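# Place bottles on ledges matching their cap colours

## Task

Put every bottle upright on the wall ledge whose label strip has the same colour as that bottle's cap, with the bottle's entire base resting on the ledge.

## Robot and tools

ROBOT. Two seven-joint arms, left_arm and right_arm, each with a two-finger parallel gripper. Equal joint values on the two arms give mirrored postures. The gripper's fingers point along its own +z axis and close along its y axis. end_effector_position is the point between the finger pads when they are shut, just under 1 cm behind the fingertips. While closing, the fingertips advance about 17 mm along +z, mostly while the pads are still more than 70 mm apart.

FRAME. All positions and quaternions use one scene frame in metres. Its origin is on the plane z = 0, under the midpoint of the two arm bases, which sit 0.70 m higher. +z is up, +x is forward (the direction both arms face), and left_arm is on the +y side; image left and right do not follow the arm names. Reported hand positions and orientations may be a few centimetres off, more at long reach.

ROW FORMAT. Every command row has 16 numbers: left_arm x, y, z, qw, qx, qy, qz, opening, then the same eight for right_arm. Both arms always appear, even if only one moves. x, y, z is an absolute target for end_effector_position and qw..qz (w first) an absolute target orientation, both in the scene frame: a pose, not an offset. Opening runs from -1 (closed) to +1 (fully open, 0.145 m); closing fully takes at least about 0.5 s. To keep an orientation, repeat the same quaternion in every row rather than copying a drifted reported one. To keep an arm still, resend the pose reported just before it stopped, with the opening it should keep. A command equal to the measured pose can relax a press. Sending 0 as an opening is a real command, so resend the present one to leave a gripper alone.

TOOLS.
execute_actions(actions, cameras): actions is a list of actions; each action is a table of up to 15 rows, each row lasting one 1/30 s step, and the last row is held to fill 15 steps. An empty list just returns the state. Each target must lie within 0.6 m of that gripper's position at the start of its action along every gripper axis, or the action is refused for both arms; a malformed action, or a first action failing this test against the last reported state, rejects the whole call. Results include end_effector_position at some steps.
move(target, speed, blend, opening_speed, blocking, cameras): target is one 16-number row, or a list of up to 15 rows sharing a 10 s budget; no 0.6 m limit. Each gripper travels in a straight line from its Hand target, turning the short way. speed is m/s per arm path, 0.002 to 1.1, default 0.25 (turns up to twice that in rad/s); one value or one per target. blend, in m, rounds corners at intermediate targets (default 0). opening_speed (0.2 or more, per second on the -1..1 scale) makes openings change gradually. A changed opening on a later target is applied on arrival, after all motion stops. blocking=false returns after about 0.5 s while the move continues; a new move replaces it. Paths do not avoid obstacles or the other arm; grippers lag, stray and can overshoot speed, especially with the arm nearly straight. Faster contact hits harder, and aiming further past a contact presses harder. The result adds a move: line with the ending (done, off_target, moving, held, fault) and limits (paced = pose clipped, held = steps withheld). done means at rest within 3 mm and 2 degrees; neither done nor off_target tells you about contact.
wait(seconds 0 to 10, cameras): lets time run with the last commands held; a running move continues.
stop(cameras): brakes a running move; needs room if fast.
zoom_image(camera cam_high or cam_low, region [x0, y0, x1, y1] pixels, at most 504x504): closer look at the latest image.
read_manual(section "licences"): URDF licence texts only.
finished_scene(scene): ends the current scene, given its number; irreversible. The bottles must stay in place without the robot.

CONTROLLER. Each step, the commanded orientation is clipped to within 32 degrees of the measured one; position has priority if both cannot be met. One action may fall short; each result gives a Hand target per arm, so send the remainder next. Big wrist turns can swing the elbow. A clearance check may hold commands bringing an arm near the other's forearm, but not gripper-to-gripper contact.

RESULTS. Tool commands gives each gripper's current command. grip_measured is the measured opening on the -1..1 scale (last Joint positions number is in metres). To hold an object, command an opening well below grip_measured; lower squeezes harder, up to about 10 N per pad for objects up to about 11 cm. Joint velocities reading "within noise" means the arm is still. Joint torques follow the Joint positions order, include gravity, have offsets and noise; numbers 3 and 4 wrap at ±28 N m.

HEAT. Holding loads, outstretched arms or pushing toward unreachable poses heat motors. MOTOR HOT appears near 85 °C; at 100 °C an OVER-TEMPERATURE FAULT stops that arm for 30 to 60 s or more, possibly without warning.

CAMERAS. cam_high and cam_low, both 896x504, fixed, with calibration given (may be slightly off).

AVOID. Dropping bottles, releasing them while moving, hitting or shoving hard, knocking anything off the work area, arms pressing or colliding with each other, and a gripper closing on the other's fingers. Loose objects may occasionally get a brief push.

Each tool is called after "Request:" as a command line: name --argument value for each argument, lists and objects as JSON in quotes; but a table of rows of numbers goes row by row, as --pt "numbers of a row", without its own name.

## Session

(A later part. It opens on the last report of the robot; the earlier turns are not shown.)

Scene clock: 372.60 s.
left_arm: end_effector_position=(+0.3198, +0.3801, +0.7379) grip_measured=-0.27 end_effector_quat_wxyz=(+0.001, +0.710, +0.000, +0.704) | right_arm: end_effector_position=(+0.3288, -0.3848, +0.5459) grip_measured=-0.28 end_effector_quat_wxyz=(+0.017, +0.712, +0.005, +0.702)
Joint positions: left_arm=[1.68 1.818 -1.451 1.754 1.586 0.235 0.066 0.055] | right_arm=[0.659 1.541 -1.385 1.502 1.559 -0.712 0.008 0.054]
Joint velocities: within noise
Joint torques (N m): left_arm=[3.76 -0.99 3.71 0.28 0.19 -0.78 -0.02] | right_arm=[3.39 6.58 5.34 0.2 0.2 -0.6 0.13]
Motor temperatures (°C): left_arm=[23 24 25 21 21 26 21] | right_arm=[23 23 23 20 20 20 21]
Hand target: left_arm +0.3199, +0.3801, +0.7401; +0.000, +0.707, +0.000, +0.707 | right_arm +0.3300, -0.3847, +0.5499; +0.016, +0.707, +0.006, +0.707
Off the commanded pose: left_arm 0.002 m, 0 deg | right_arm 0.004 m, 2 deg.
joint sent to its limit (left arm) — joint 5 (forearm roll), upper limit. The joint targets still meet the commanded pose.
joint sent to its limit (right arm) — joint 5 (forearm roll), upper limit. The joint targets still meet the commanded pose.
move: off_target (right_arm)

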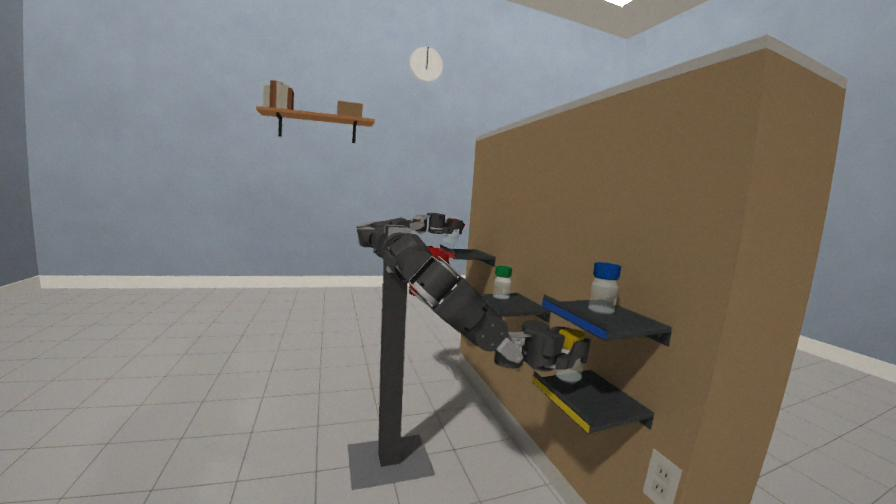

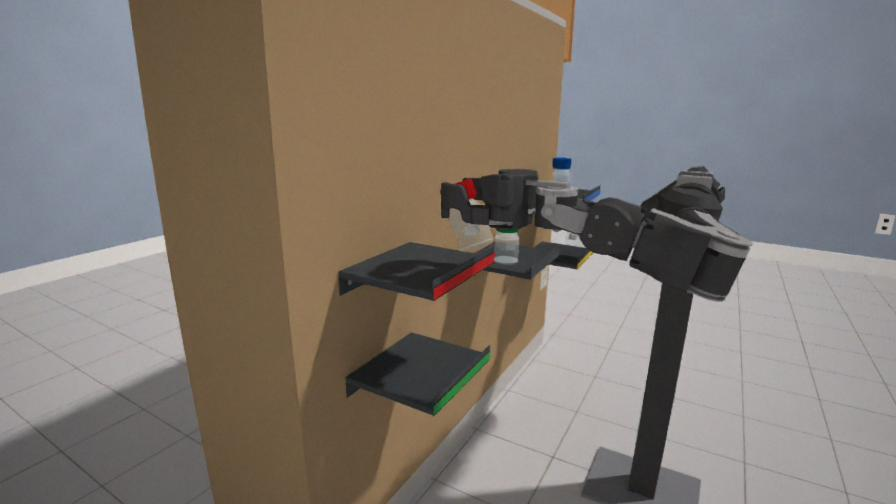

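Request:
move --pt "0.31 0.385 0.755 0 0.5878 0 0.809 -0.6 0.36 -0.385 0.55 0.01 0.707 0.003 0.707 -0.55" --pt "0.36 0.39 0.745 0 0.5878 0 0.809 -0.6 0.393 -0.385 0.54 0 0.707 0 0.707 -0.55" --pt "0.362 0.39 0.74 0 0.5878 0 0.809 -0.6 0.393 -0.385 0.522 0 0.707 0 0.707 -0.55" --speed '[0.1,0.1,0.05]'

Request:
zoom_image --camera "cam_low" --region '[330, 170, 540, 320]'

Request:
zoom_image --camera "cam_high" --region '[490, 260, 690, 440]'

Scene clock: 401.93 s.
left_arm: end_effector_position=(+0.3620, +0.3891, +0.7408) grip_measured=-0.27 end_effector_quat_wxyz=(-0.004, +0.590, -0.004, +0.808) | right_arm: end_effector_position=(+0.3918, -0.3851, +0.5170) grip_measured=-0.28 end_effector_quat_wxyz=(+0.001, +0.714, +0.000, +0.700)
Joint positions: left_arm=[1.534 1.613 -1.562 1.539 1.585 -0.336 0.077 0.055] | right_arm=[0.748 1.221 -1.323 1.117 1.559 -0.575 0.133 0.054]
Joint velocities: within noise
Joint torques (N m): left_arm=[4.71 0.25 2.63 0.12 0.23 -0.9 -0.06] | right_arm=[5 5.89 5.33 0.34 0.21 -0.8 0.15]
Motor temperatures (°C): left_arm=[23 22 26 20 21 26 21] | right_arm=[22 24 24 19 20 21 21]
Hand target: left_arm +0.3620, +0.3900, +0.7400; -0.005, +0.588, -0.002, +0.808 | right_arm +0.3930, -0.3850, +0.5221; +0.000, +0.707, +0.000, +0.707
Off the commanded pose: left_arm 0.001 m, 1 deg | right_arm 0.005 m, 1 deg.
joint sent to its limit (left arm) — joint 3 (upper arm roll), lower limit; joint 5 (forearm roll), upper limit. The joint targets still meet the commanded pose.
joint sent to its limit (right arm) — joint 5 (forearm roll), upper limit. The joint targets still meet the commanded pose.
move: off_target (right_arm)

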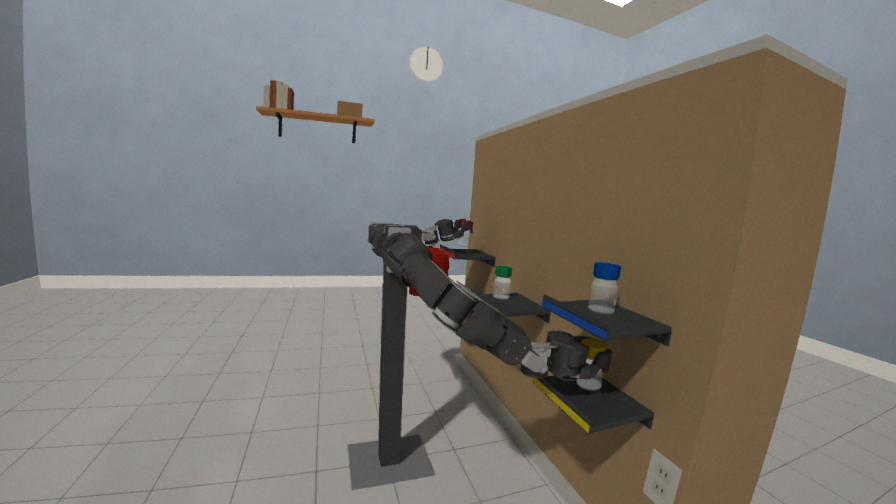

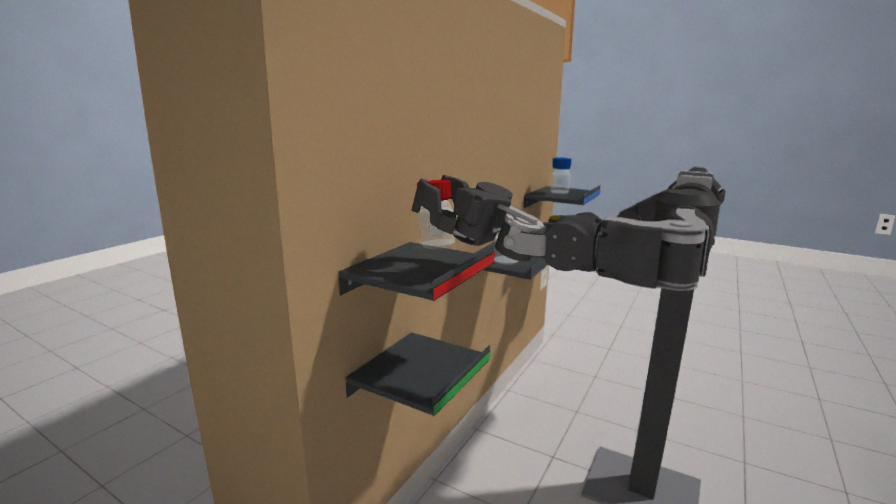

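Scaled by 2.400 from the camera's 896x504 image, which has a finer 1280x720 frame.

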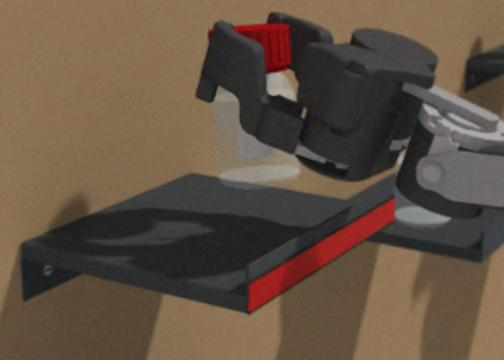

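Scaled by 2.520 from the camera's 896x504 image, which has a finer 1280x720 frame.

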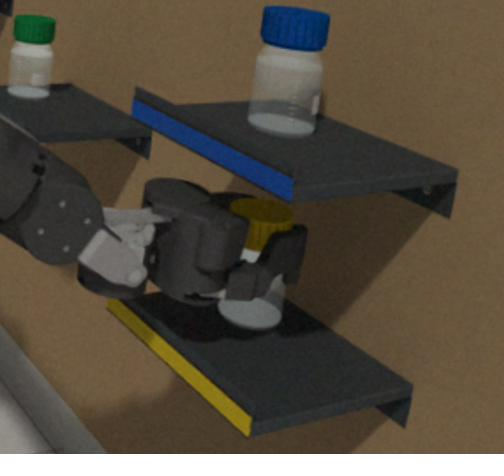

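Request:
move --pt "0.362 0.39 0.722 0 0.5878 0 0.809 -0.6 0.393 -0.385 0.511 0 0.707 0 0.707 -0.55" --pt "0.362 0.39 0.716 0 0.5878 0 0.809 -0.6 0.393 -0.385 0.507 0 0.707 0 0.707 -0.55" --speed '[0.05,0.02]'

Request:
zoom_image --camera "cam_low" --region '[330, 170, 540, 320]'

Request:
zoom_image --camera "cam_high" --region '[490, 260, 690, 440]'

Scene clock: 415.93 s.
left_arm: end_effector_position=(+0.3619, +0.3893, +0.7167) grip_measured=-0.27 end_effector_quat_wxyz=(-0.008, +0.590, -0.005, +0.807) | right_arm: end_effector_position=(+0.3921, -0.3860, +0.5044) grip_measured=-0.28 end_effector_quat_wxyz=(+0.002, +0.712, -0.001, +0.702)
Joint positions: left_arm=[1.419 1.605 -1.562 1.532 1.585 -0.45 0.071 0.055] | right_arm=[0.712 1.174 -1.305 1.052 1.56 -0.608 0.159 0.054]
Joint velocities: within noise
Joint torques (N m): left_arm=[4.84 0.88 2.59 0.03 0.22 -0.9 -0.08] | right_arm=[4.44 5.53 5.04 0.27 0.21 -0.68 0.17]
Motor temperatures (°C): left_arm=[23 22 26 20 21 26 21] | right_arm=[23 24 25 19 20 21 21]
Hand target: left_arm +0.3620, +0.3899, +0.7160; -0.009, +0.589, -0.003, +0.808 | right_arm +0.3930, -0.3850, +0.5070; +0.000, +0.707, +0.000, +0.707
Off the commanded pose: left_arm 0.001 m, 1 deg | right_arm 0.003 m, 1 deg.
joint sent to its limit (left arm) — joint 3 (upper arm roll), lower limit; joint 5 (forearm roll), upper limit. The joint targets still meet the commanded pose.
joint sent to its limit (right arm) — joint 5 (forearm roll), upper limit. The joint targets still meet the commanded pose.
move: done

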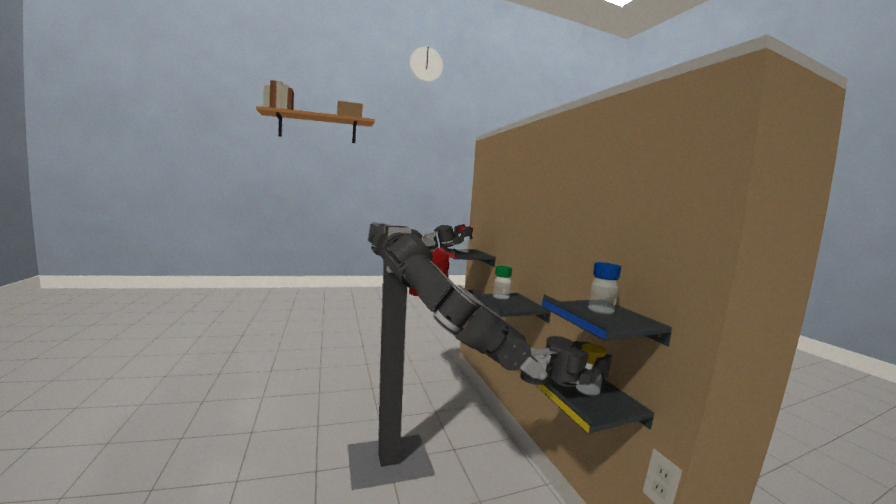

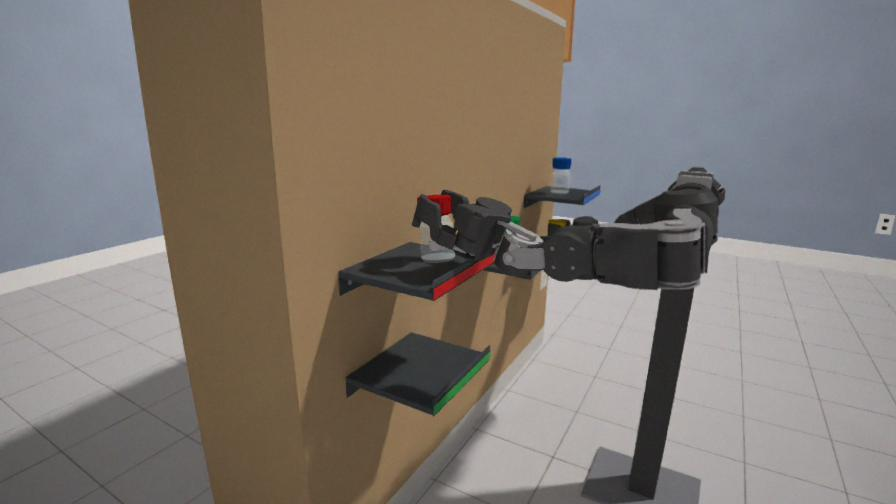

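Scaled by 2.400 from the camera's 896x504 image, which has a finer 1280x720 frame.

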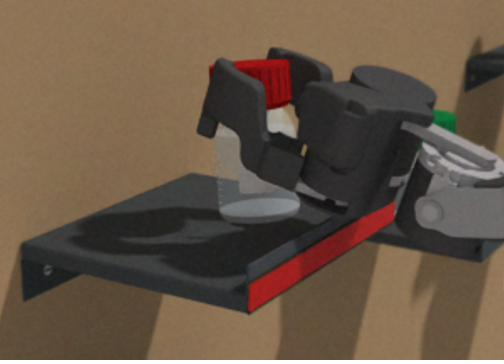

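Scaled by 2.520 from the camera's 896x504 image, which has a finer 1280x720 frame.

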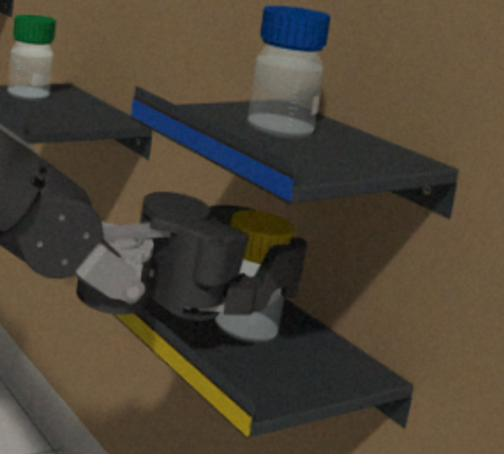

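Request:
move --pt "0.362 0.39 0.709 0 0.5878 0 0.809 -0.6 0.393 -0.385 0.503 0 0.707 0 0.707 -0.55" --speed 0.02

Request:
zoom_image --camera "cam_low" --region '[390, 180, 540, 290]'

Request:
zoom_image --camera "cam_high" --region '[530, 320, 660, 440]'

Scene clock: 427.53 s.
left_arm: end_effector_position=(+0.3612, +0.3894, +0.7126) grip_measured=-0.27 end_effector_quat_wxyz=(-0.010, +0.585, -0.005, +0.811) | right_arm: end_effector_position=(+0.3928, -0.3865, +0.5042) grip_measured=-0.28 end_effector_quat_wxyz=(+0.003, +0.707, +0.000, +0.708)
Joint positions: left_arm=[1.39 1.601 -1.562 1.529 1.585 -0.493 0.068 0.055] | right_arm=[0.704 1.162 -1.296 1.033 1.56 -0.625 0.167 0.054]
Joint velocities: within noise
Joint torques (N m): left_arm=[3.94 0.99 2.59 -0.05 0.22 -0.61 -0.1] | right_arm=[3.89 5.13 4.19 0.24 0.21 -0.38 0.13]
Motor temperatures (°C): left_arm=[23 22 26 20 21 26 21] | right_arm=[23 24 25 19 20 21 21]
Hand target: left_arm +0.3620, +0.3899, +0.7089; -0.010, +0.589, -0.003, +0.808 | right_arm +0.3930, -0.3850, +0.5030; +0.000, +0.707, +0.000, +0.707
Off the commanded pose: left_arm 0.004 m, 1 deg | right_arm 0.002 m, 0 deg.
joint sent to its limit (left arm) — joint 3 (upper arm roll), lower limit; joint 5 (forearm roll), upper limit. The joint targets still meet the commanded pose.
joint sent to its limit (right arm) — joint 5 (forearm roll), upper limit. The joint targets still meet the commanded pose.
move: off_target (left_arm)

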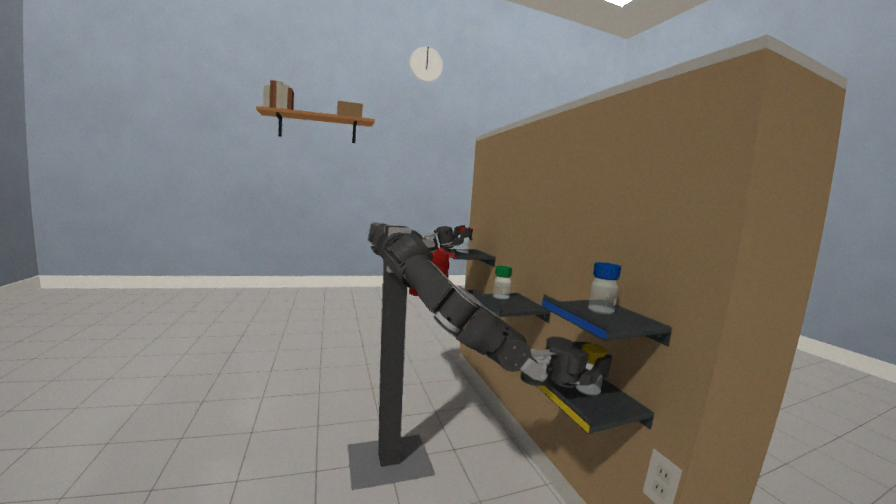

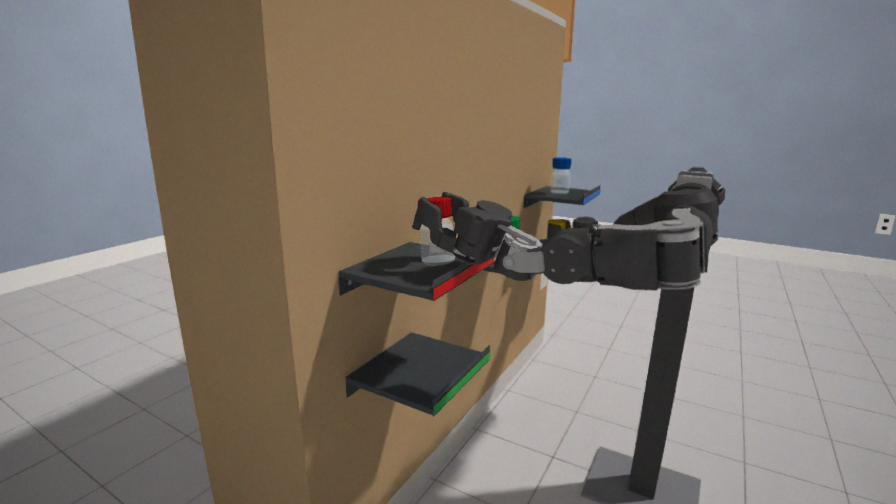

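Scaled by 3.360 from the camera's 896x504 image, which has a finer 1280x720 frame.

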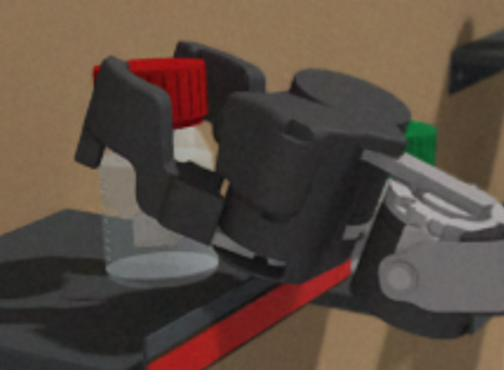

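Scaled by 3.877 from the camera's 896x504 image, which has a finer 1280x720 frame.

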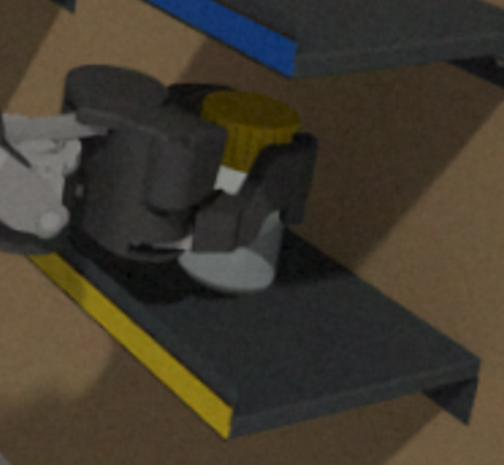

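Request:
move --pt "0.362 0.39 0.706 0 0.5878 0 0.809 -0.5 0.393 -0.385 0.500 0 0.707 0 0.707 -0.5" --speed 0.02

Request:
zoom_image --camera "cam_low" --region '[390, 180, 540, 290]'

Scene clock: 440.77 s.
left_arm: end_effector_position=(+0.3605, +0.3895, +0.7123) grip_measured=-0.27 end_effector_quat_wxyz=(-0.010, +0.579, -0.005, +0.815) | right_arm: end_effector_position=(+0.3932, -0.3871, +0.5039) grip_measured=-0.28 end_effector_quat_wxyz=(+0.004, +0.703, +0.000, +0.711)
Joint positions: left_arm=[1.379 1.599 -1.562 1.528 1.586 -0.518 0.066 0.055] | right_arm=[0.698 1.153 -1.29 1.019 1.561 -0.637 0.174 0.054]
Joint velocities: within noise
Joint torques (N m): left_arm=[3.31 0.94 2.58 -0.1 0.19 -0.27 -0.1] | right_arm=[3.63 4.76 3.79 0.25 0.16 -0.2 0.12]
Motor temperatures (°C): left_arm=[23 22 26 20 21 26 21] | right_arm=[22 24 25 19 20 21 21]
Hand target: left_arm +0.3619, +0.3899, +0.7060; -0.011, +0.589, -0.003, +0.808 | right_arm +0.3929, -0.3851, +0.5000; +0.000, +0.707, +0.000, +0.707
Off the commanded pose: left_arm 0.007 m, 2 deg | right_arm 0.004 m, 1 deg.
joint sent to its limit (left arm) — joint 3 (upper arm roll), lower limit; joint 5 (forearm roll), upper limit. The joint targets still meet the commanded pose.
joint sent to its limit (right arm) — joint 5 (forearm roll), upper limit. The joint targets still meet the commanded pose.
move: off_target (left_arm, right_arm)

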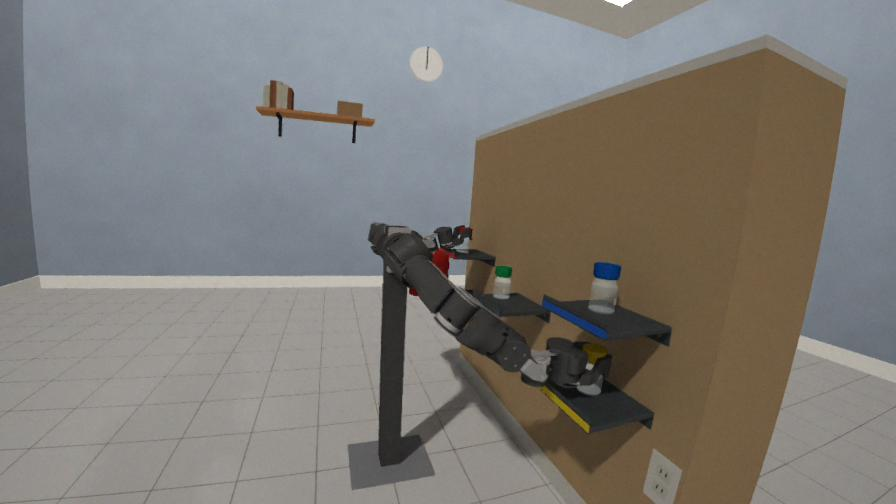

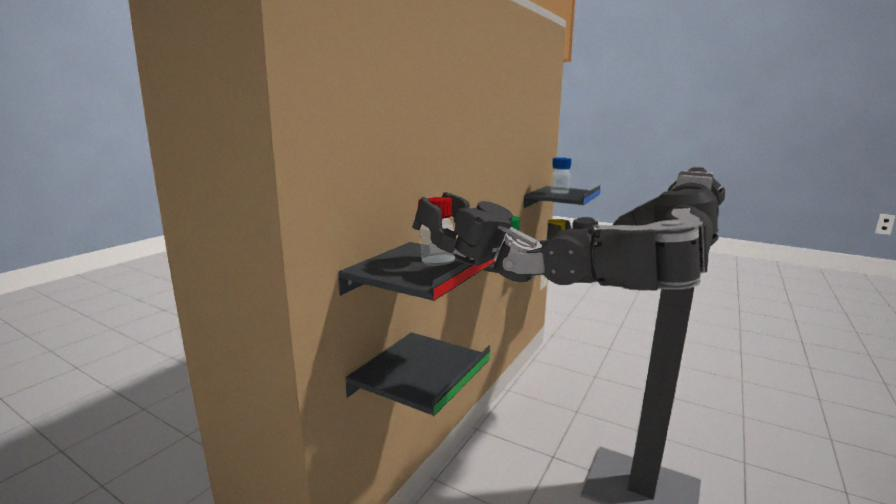

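Scaled by 3.360 from the camera's 896x504 image, which has a finer 1280x720 frame.

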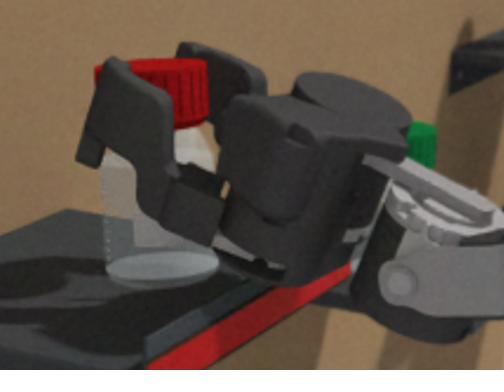

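Request:
move --pt "0.362 0.39 0.708 0 0.5878 0 0.809 -0.4 0.393 -0.385 0.500 0 0.707 0 0.707 -0.5" --pt "0.362 0.39 0.708 0 0.5878 0 0.809 0.15 0.393 -0.385 0.500 0 0.707 0 0.707 0.1" --speed 0.02 --opening_speed 0.4

Request:
zoom_image --camera "cam_low" --region '[390, 180, 540, 290]'

Request:
zoom_image --camera "cam_high" --region '[530, 320, 660, 440]'

Scene clock: 459.60 s.
left_arm: end_effector_position=(+0.3613, +0.3897, +0.7109) grip_measured=+0.15 end_effector_quat_wxyz=(-0.010, +0.585, -0.004, +0.811) | right_arm: end_effector_position=(+0.3927, -0.3863, +0.5010) grip_measured=+0.10 end_effector_quat_wxyz=(+0.002, +0.706, -0.001, +0.708)
Joint positions: left_arm=[1.382 1.599 -1.562 1.528 1.586 -0.501 0.065 0.087] | right_arm=[0.694 1.15 -1.29 1.019 1.561 -0.633 0.174 0.083]
Joint velocities: within noise
Joint torques (N m): left_arm=[4.73 1.23 2.58 0.08 0.18 -0.49 -0.03] | right_arm=[4.34 5.26 3.9 0.34 0.18 -0.32 0.13]
Motor temperatures (°C): left_arm=[23 22 25 20 21 25 21] | right_arm=[22 24 24 19 20 20 21]
Hand target: left_arm +0.3620, +0.3898, +0.7080; -0.010, +0.589, -0.003, +0.808 | right_arm +0.3930, -0.3850, +0.4999; +0.000, +0.707, +0.000, +0.707
Off the commanded pose: left_arm 0.003 m, 1 deg | right_arm 0.002 m, 0 deg.
joint read past its limit (right arm) — joint 5 (forearm roll), upper limit.
joint sent to its limit (left arm) — joint 3 (upper arm roll), lower limit; joint 5 (forearm roll), upper limit. The joint targets still meet the commanded pose.
joint sent to its limit (right arm) — joint 5 (forearm roll), upper limit. The joint targets still meet the commanded pose.
move: done; target 2's new opening was sent with left_arm's hand 0.005 m and 2 deg from that target

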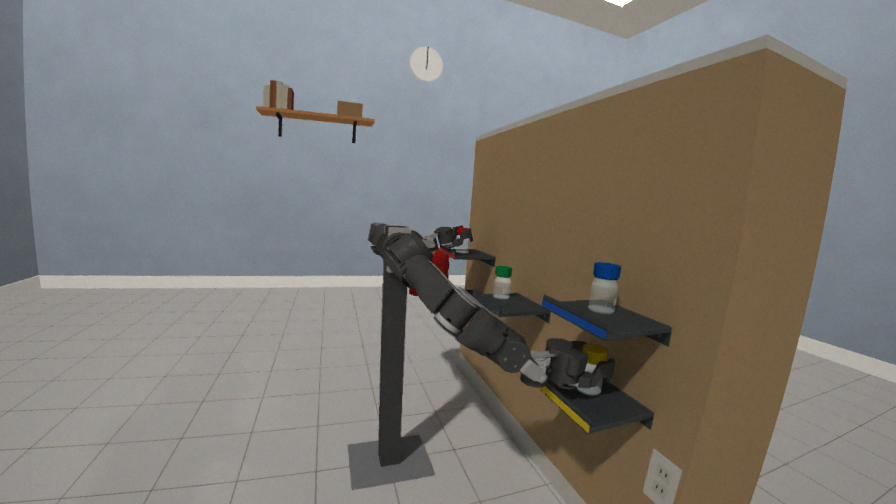

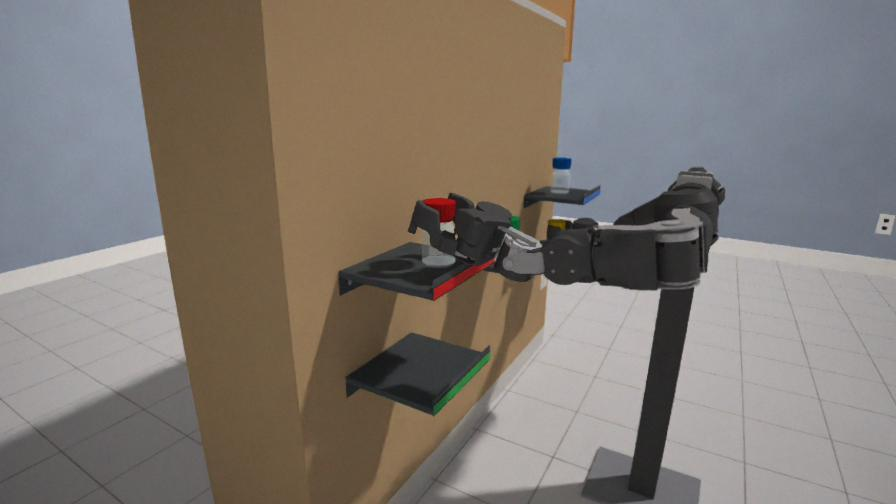

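Scaled by 3.360 from the camera's 896x504 image, which has a finer 1280x720 frame.

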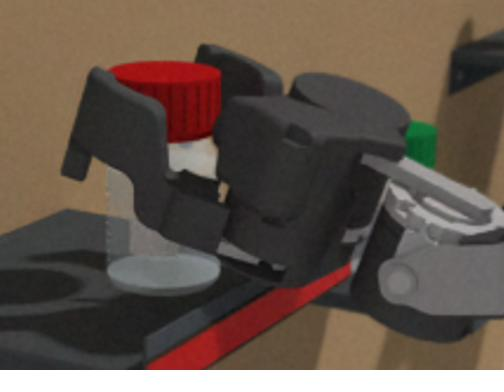

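Scaled by 3.877 from the camera's 896x504 image, which has a finer 1280x720 frame.

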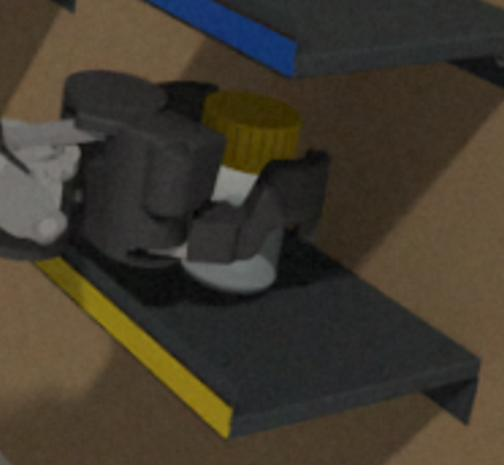

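Request:
move --pt "0.36 0.39 0.724 0 0.5878 0 0.809 0.15 0.392 -0.385 0.509 0 0.707 0 0.707 0.1" --pt "0.25 0.39 0.735 0 0.5878 0 0.809 0.15 0.27 -0.385 0.515 0 0.707 0 0.707 0.1" --pt "0.24 0.28 0.62 0 0.7071 0 0.7071 0.3 0.22 -0.25 0.40 0 0.82 0 0.572 0.1" --speed '[0.04,0.12,0.2]'

Request:
move --pt "0.22 0.2 0.4 0 0.82 0 0.572 0.3 0.18 -0.2 0.3 0 0.9 0 0.436 0.1" --pt "0.14 0.2 0.2 0 0.96 0 0.28 0.3 0.14 -0.2 0.2 0 0.96 0 0.28 0.1" --speed 0.2

Request:
zoom_image --camera "cam_low" --region '[330, 150, 620, 420]'

Scene clock: 477.43 s.
left_arm: end_effector_position=(+0.2404, +0.2787, +0.6210) grip_measured=+0.30 end_effector_quat_wxyz=(+0.002, +0.703, +0.000, +0.711) | right_arm: end_effector_position=(+0.2200, -0.2487, +0.4004) grip_measured=+0.10 end_effector_quat_wxyz=(-0.004, +0.820, -0.001, +0.573)
Joint positions: left_arm=[0.771 2.012 -1.563 2.358 1.237 -0.746 -0.477 0.098] | right_arm=[0.047 1.258 -1.302 1.823 0.928 -0.709 -0.751 0.083]
Joint velocities: within noise
Joint torques (N m): left_arm=[1.54 3.97 1.05 1.22 -0.1 -0.49 -0.04] | right_arm=[1.41 5.63 1.72 1.92 -0.26 -0.21 -0.12]
Motor temperatures (°C): left_arm=[23 22 25 20 21 25 21] | right_arm=[22 24 24 19 20 20 21]
Hand target: left_arm +0.2402, +0.2798, +0.6197; -0.001, +0.705, +0.001, +0.710 | right_arm +0.2200, -0.2500, +0.4000; +0.000, +0.820, +0.000, +0.572
Off the commanded pose: left_arm 0.002 m, 1 deg | right_arm 0.001 m, 0 deg.
joint read past its limit (left arm) — joint 2 (shoulder roll), upper limit.
joint sent to its limit (left arm) — joint 2 (shoulder roll), upper limit. The joint targets still meet the commanded pose.
move: done

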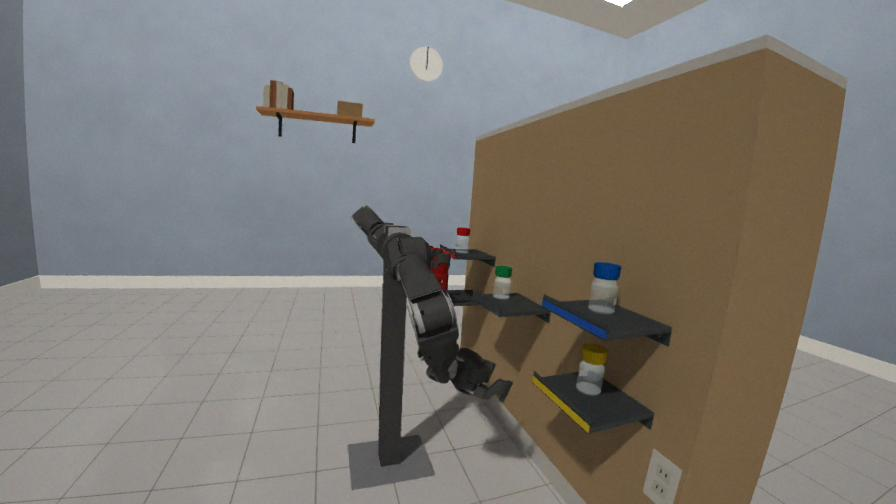

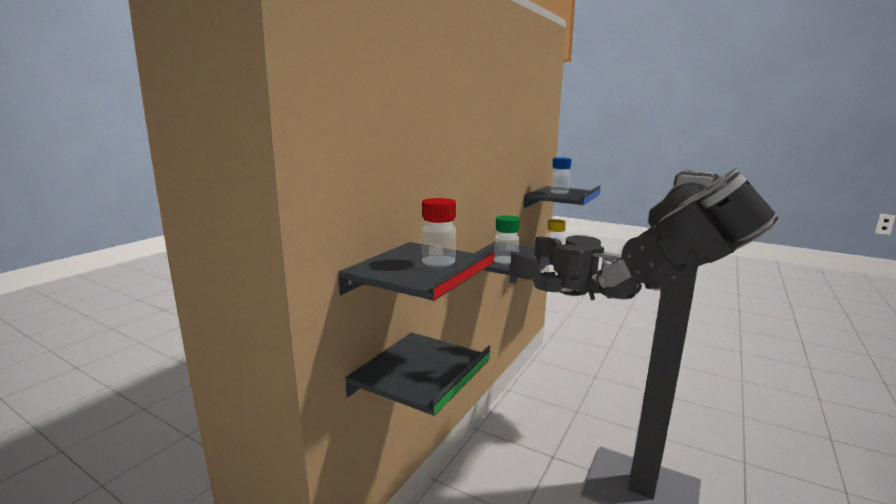

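Scene clock: 480.70 s.
left_arm: end_effector_position=(+0.1410, +0.2004, +0.2009) grip_measured=+0.30 end_effector_quat_wxyz=(-0.001, +0.959, +0.001, +0.282) | right_arm: end_effector_position=(+0.1403, -0.2008, +0.2005) grip_measured=+0.10 end_effector_quat_wxyz=(+0.002, +0.959, -0.001, +0.282)
Joint positions: left_arm=[0.145 0.696 -1.564 1.149 1.373 -0.377 -0.493 0.098] | right_arm=[0.036 0.687 -1.365 1.147 1.25 -0.296 -0.47 0.083]
Joint velocities: within noise
Joint torques (N m): left_arm=[1.99 2.86 0.08 1.74 0 -0.27 0.26] | right_arm=[1.33 2.91 0.55 1.78 -0.01 -0.08 0.18]
Motor temperatures (°C): left_arm=[22 22 25 20 21 25 21] | right_arm=[22 24 24 19 20 20 21]
Hand target: left_arm +0.1400, +0.2000, +0.2000; +0.000, +0.960, +0.000, +0.280 | right_arm +0.1399, -0.2000, +0.2000; +0.000, +0.960, +0.000, +0.280
Off the commanded pose: left_arm 0.001 m, 0 deg | right_arm 0.001 m, 0 deg.
move: done

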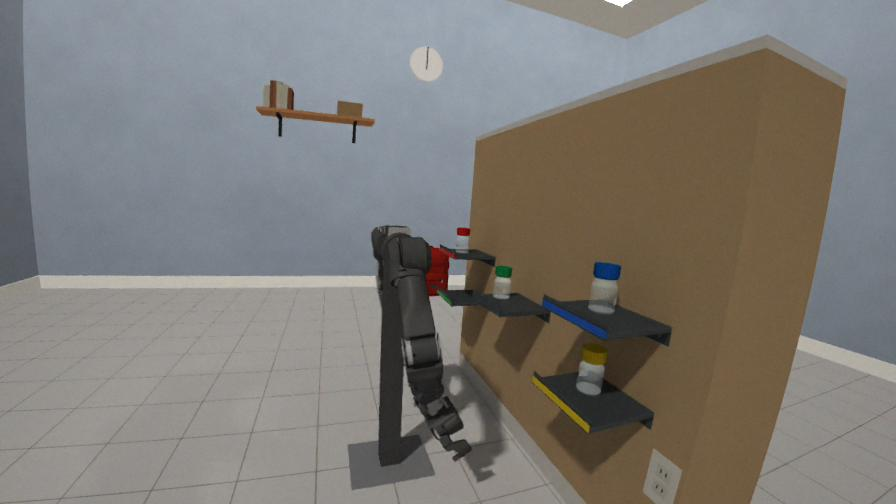

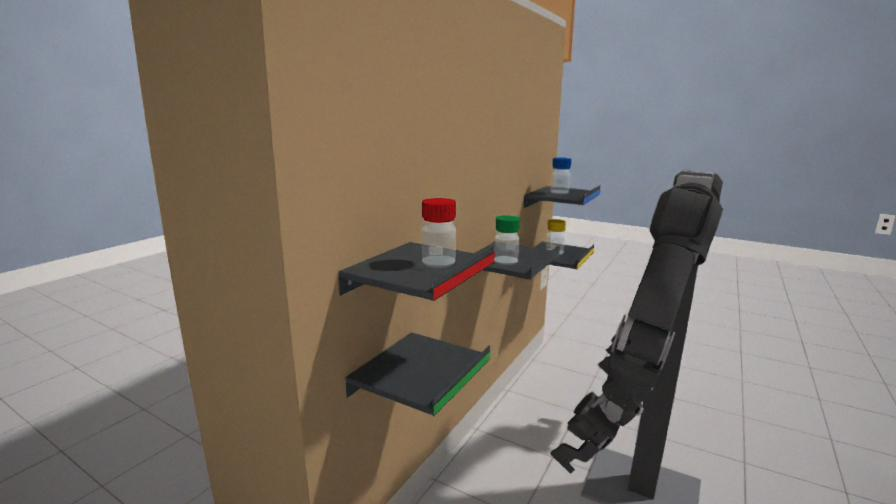

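Scaled by 1.738 from the camera's 896x504 image, which has a finer 1280x720 frame.

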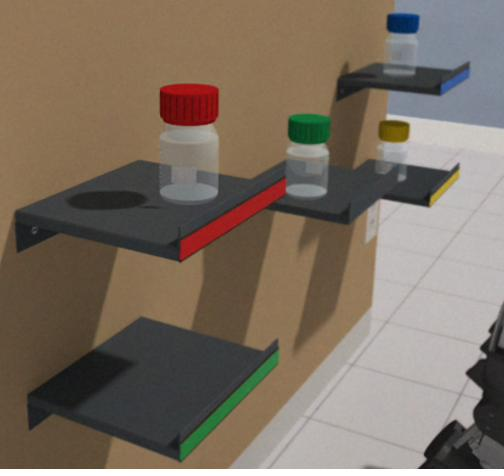

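Request:
move --pt "0.32 0.13 0.35 0 0.766 0 0.643 0.3 0.14 -0.2 0.2 0 0.96 0 0.28 0.1" --pt "0.39 0.13 0.39 0 0.7071 0 0.7071 0.3 0.14 -0.2 0.2 0 0.96 0 0.28 0.1" --pt "0.285 0.15 0.45 0.183 0.683 -0.183 0.683 0.3 0.14 -0.2 0.2 0 0.96 0 0.28 0.1" --pt "0.285 0.14 0.60 0.183 0.683 -0.183 0.683 0.3 0.14 -0.2 0.2 0 0.96 0 0.28 0.1" --pt "0.328 0.084 0.60 0.183 0.683 -0.183 0.683 0.3 0.14 -0.2 0.2 0 0.96 0 0.28 0.1" --speed '[0.25,0.2,0.2,0.16,0.15]'

Request:
zoom_image --camera "cam_low" --region '[450, 180, 600, 290]'

Request:
zoom_image --camera "cam_high" --region '[450, 230, 570, 320]'

Scene clock: 501.10 s.
left_arm: end_effector_position=(+0.3271, +0.0827, +0.6016) grip_measured=+0.30 end_effector_quat_wxyz=(+0.187, +0.681, -0.184, +0.684) | right_arm: end_effector_position=(+0.1403, -0.2008, +0.2005) grip_measured=+0.10 end_effector_quat_wxyz=(+0.002, +0.959, -0.001, +0.282)
Joint positions: left_arm=[0.9 1.099 -1.347 2.138 1.115 -0.163 -0.51 0.098] | right_arm=[0.036 0.687 -1.365 1.147 1.25 -0.296 -0.47 0.083]
Joint velocities: within noise
Joint torques (N m): left_arm=[5.74 2.04 2.45 1.89 -0.13 -0.48 -0.05] | right_arm=[1.44 2.94 0.57 1.77 0 -0.08 0.2]
Motor temperatures (°C): left_arm=[22 22 24 21 21 25 21] | right_arm=[22 24 23 19 20 20 21]
Hand target: left_arm +0.3280, +0.0841, +0.6001; +0.183, +0.683, -0.183, +0.683 | right_arm +0.1399, -0.2000, +0.2000; +0.000, +0.960, +0.000, +0.280
Off the commanded pose: left_arm 0.002 m, 1 deg | right_arm 0.001 m, 0 deg.
move: done

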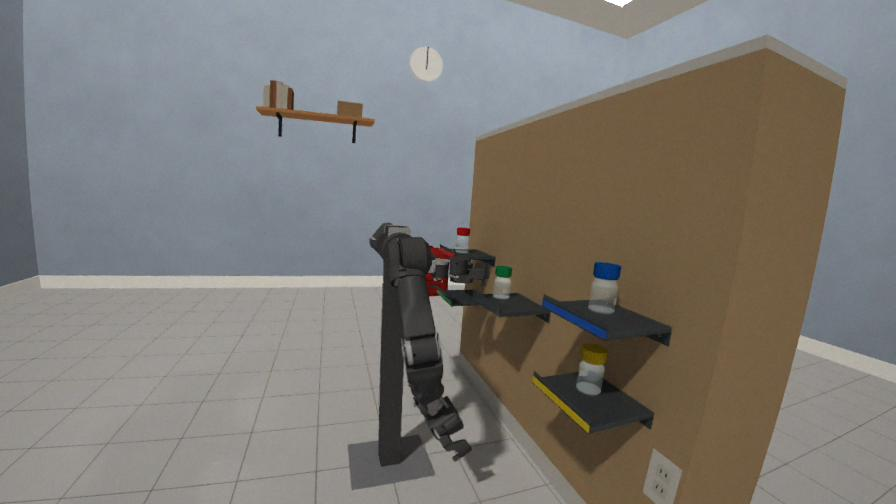

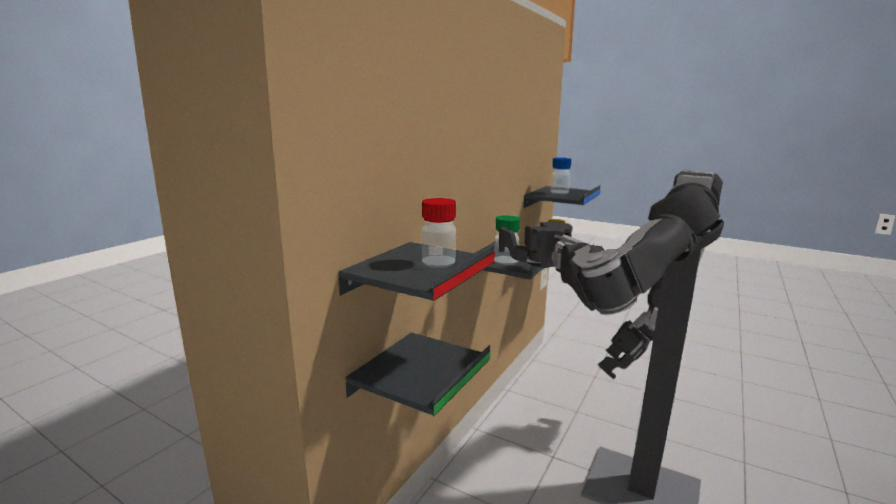

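Scaled by 3.360 from the camera's 896x504 image, which has a finer 1280x720 frame.

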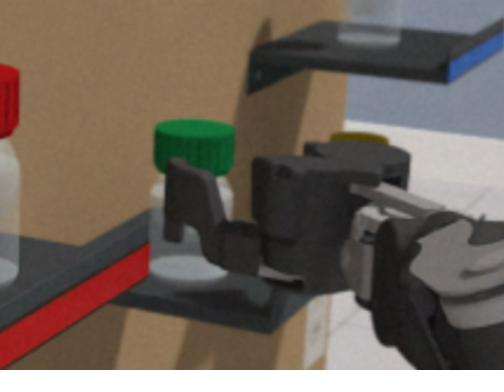

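Scaled by 4.200 from the camera's 896x504 image, which has a finer 1280x720 frame.

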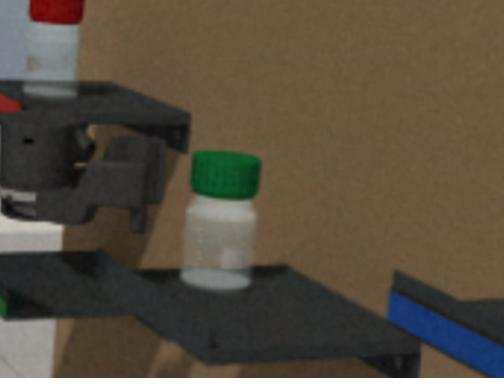

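Request:
move --pt "0.325 0.077 0.599 0.183 0.683 -0.183 0.683 0.3 0.14 -0.2 0.2 0 0.96 0 0.28 0.1" --pt "0.392 0.038 0.598 0.183 0.683 -0.183 0.683 0.3 0.14 -0.2 0.2 0 0.96 0 0.28 0.1" --pt "0.392 0.038 0.598 0.183 0.683 -0.183 0.683 -0.6 0.14 -0.2 0.2 0 0.96 0 0.28 0.1" --speed 0.1 --opening_speed 0.5

Request:
zoom_image --camera "cam_low" --region '[450, 180, 600, 290]'

Request:
zoom_image --camera "cam_high" --region '[450, 230, 570, 320]'

Scene clock: 522.23 s.
left_arm: end_effector_position=(+0.3921, +0.0379, +0.5997) grip_measured=-0.51 end_effector_quat_wxyz=(+0.183, +0.681, -0.181, +0.685) | right_arm: end_effector_position=(+0.1403, -0.2008, +0.2005) grip_measured=+0.10 end_effector_quat_wxyz=(+0.002, +0.959, -0.001, +0.282)
Joint positions: left_arm=[1.026 0.748 -1.351 1.8 1.15 -0.073 -0.501 0.037] | right_arm=[0.036 0.687 -1.365 1.147 1.25 -0.296 -0.47 0.083]
Joint velocities: within noise
Joint torques (N m): left_arm=[8.24 1.2 2.8 2.09 -0.07 -0.5 0.2] | right_arm=[1.52 2.94 0.58 1.69 -0.02 -0.11 0.21]
Motor temperatures (°C): left_arm=[24 22 25 21 21 25 21] | right_arm=[21 23 23 19 20 20 21]
Hand target: left_arm +0.3920, +0.0380, +0.5980; +0.183, +0.683, -0.183, +0.683 | right_arm +0.1399, -0.2000, +0.2000; +0.000, +0.960, +0.000, +0.280
Off the commanded pose: left_arm 0.002 m, 0 deg | right_arm 0.001 m, 0 deg.
move: done

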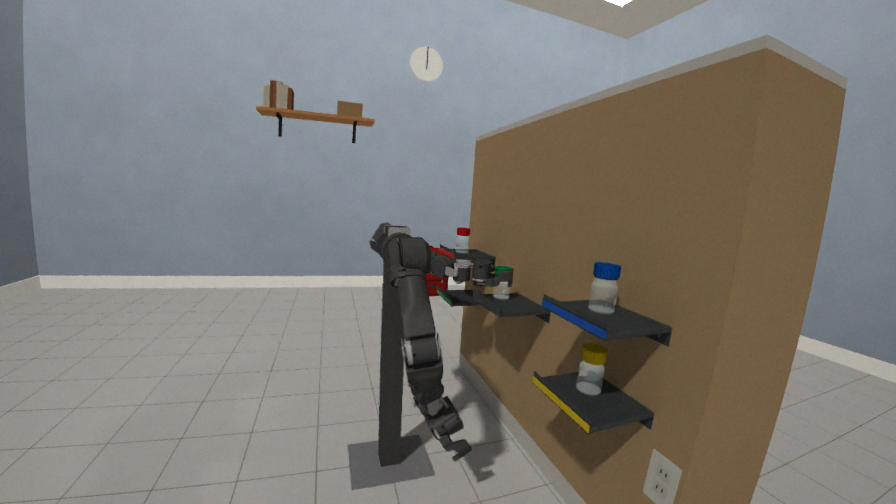

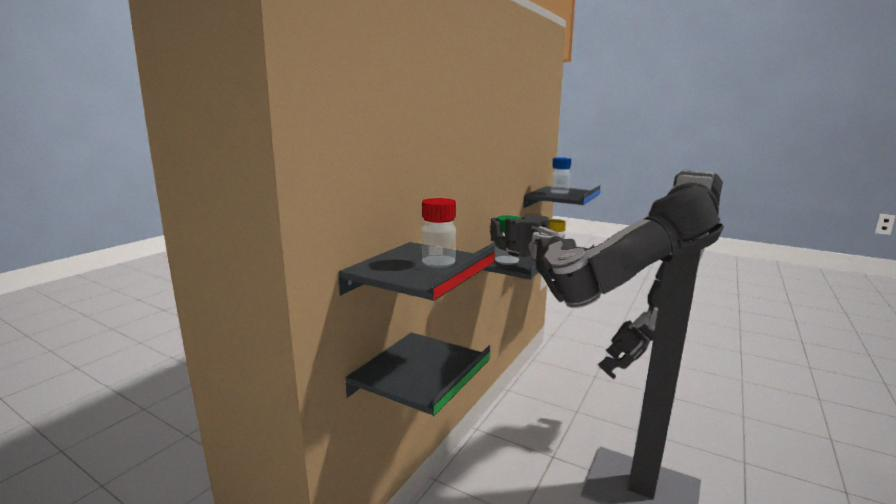

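Scaled by 3.360 from the camera's 896x504 image, which has a finer 1280x720 frame.

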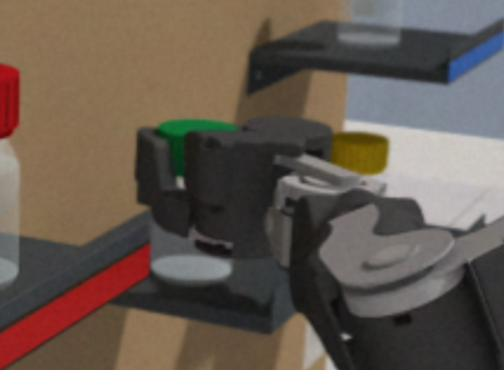

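Scaled by 4.200 from the camera's 896x504 image, which has a finer 1280x720 frame.

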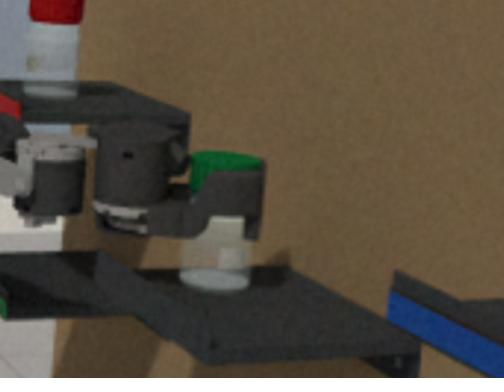

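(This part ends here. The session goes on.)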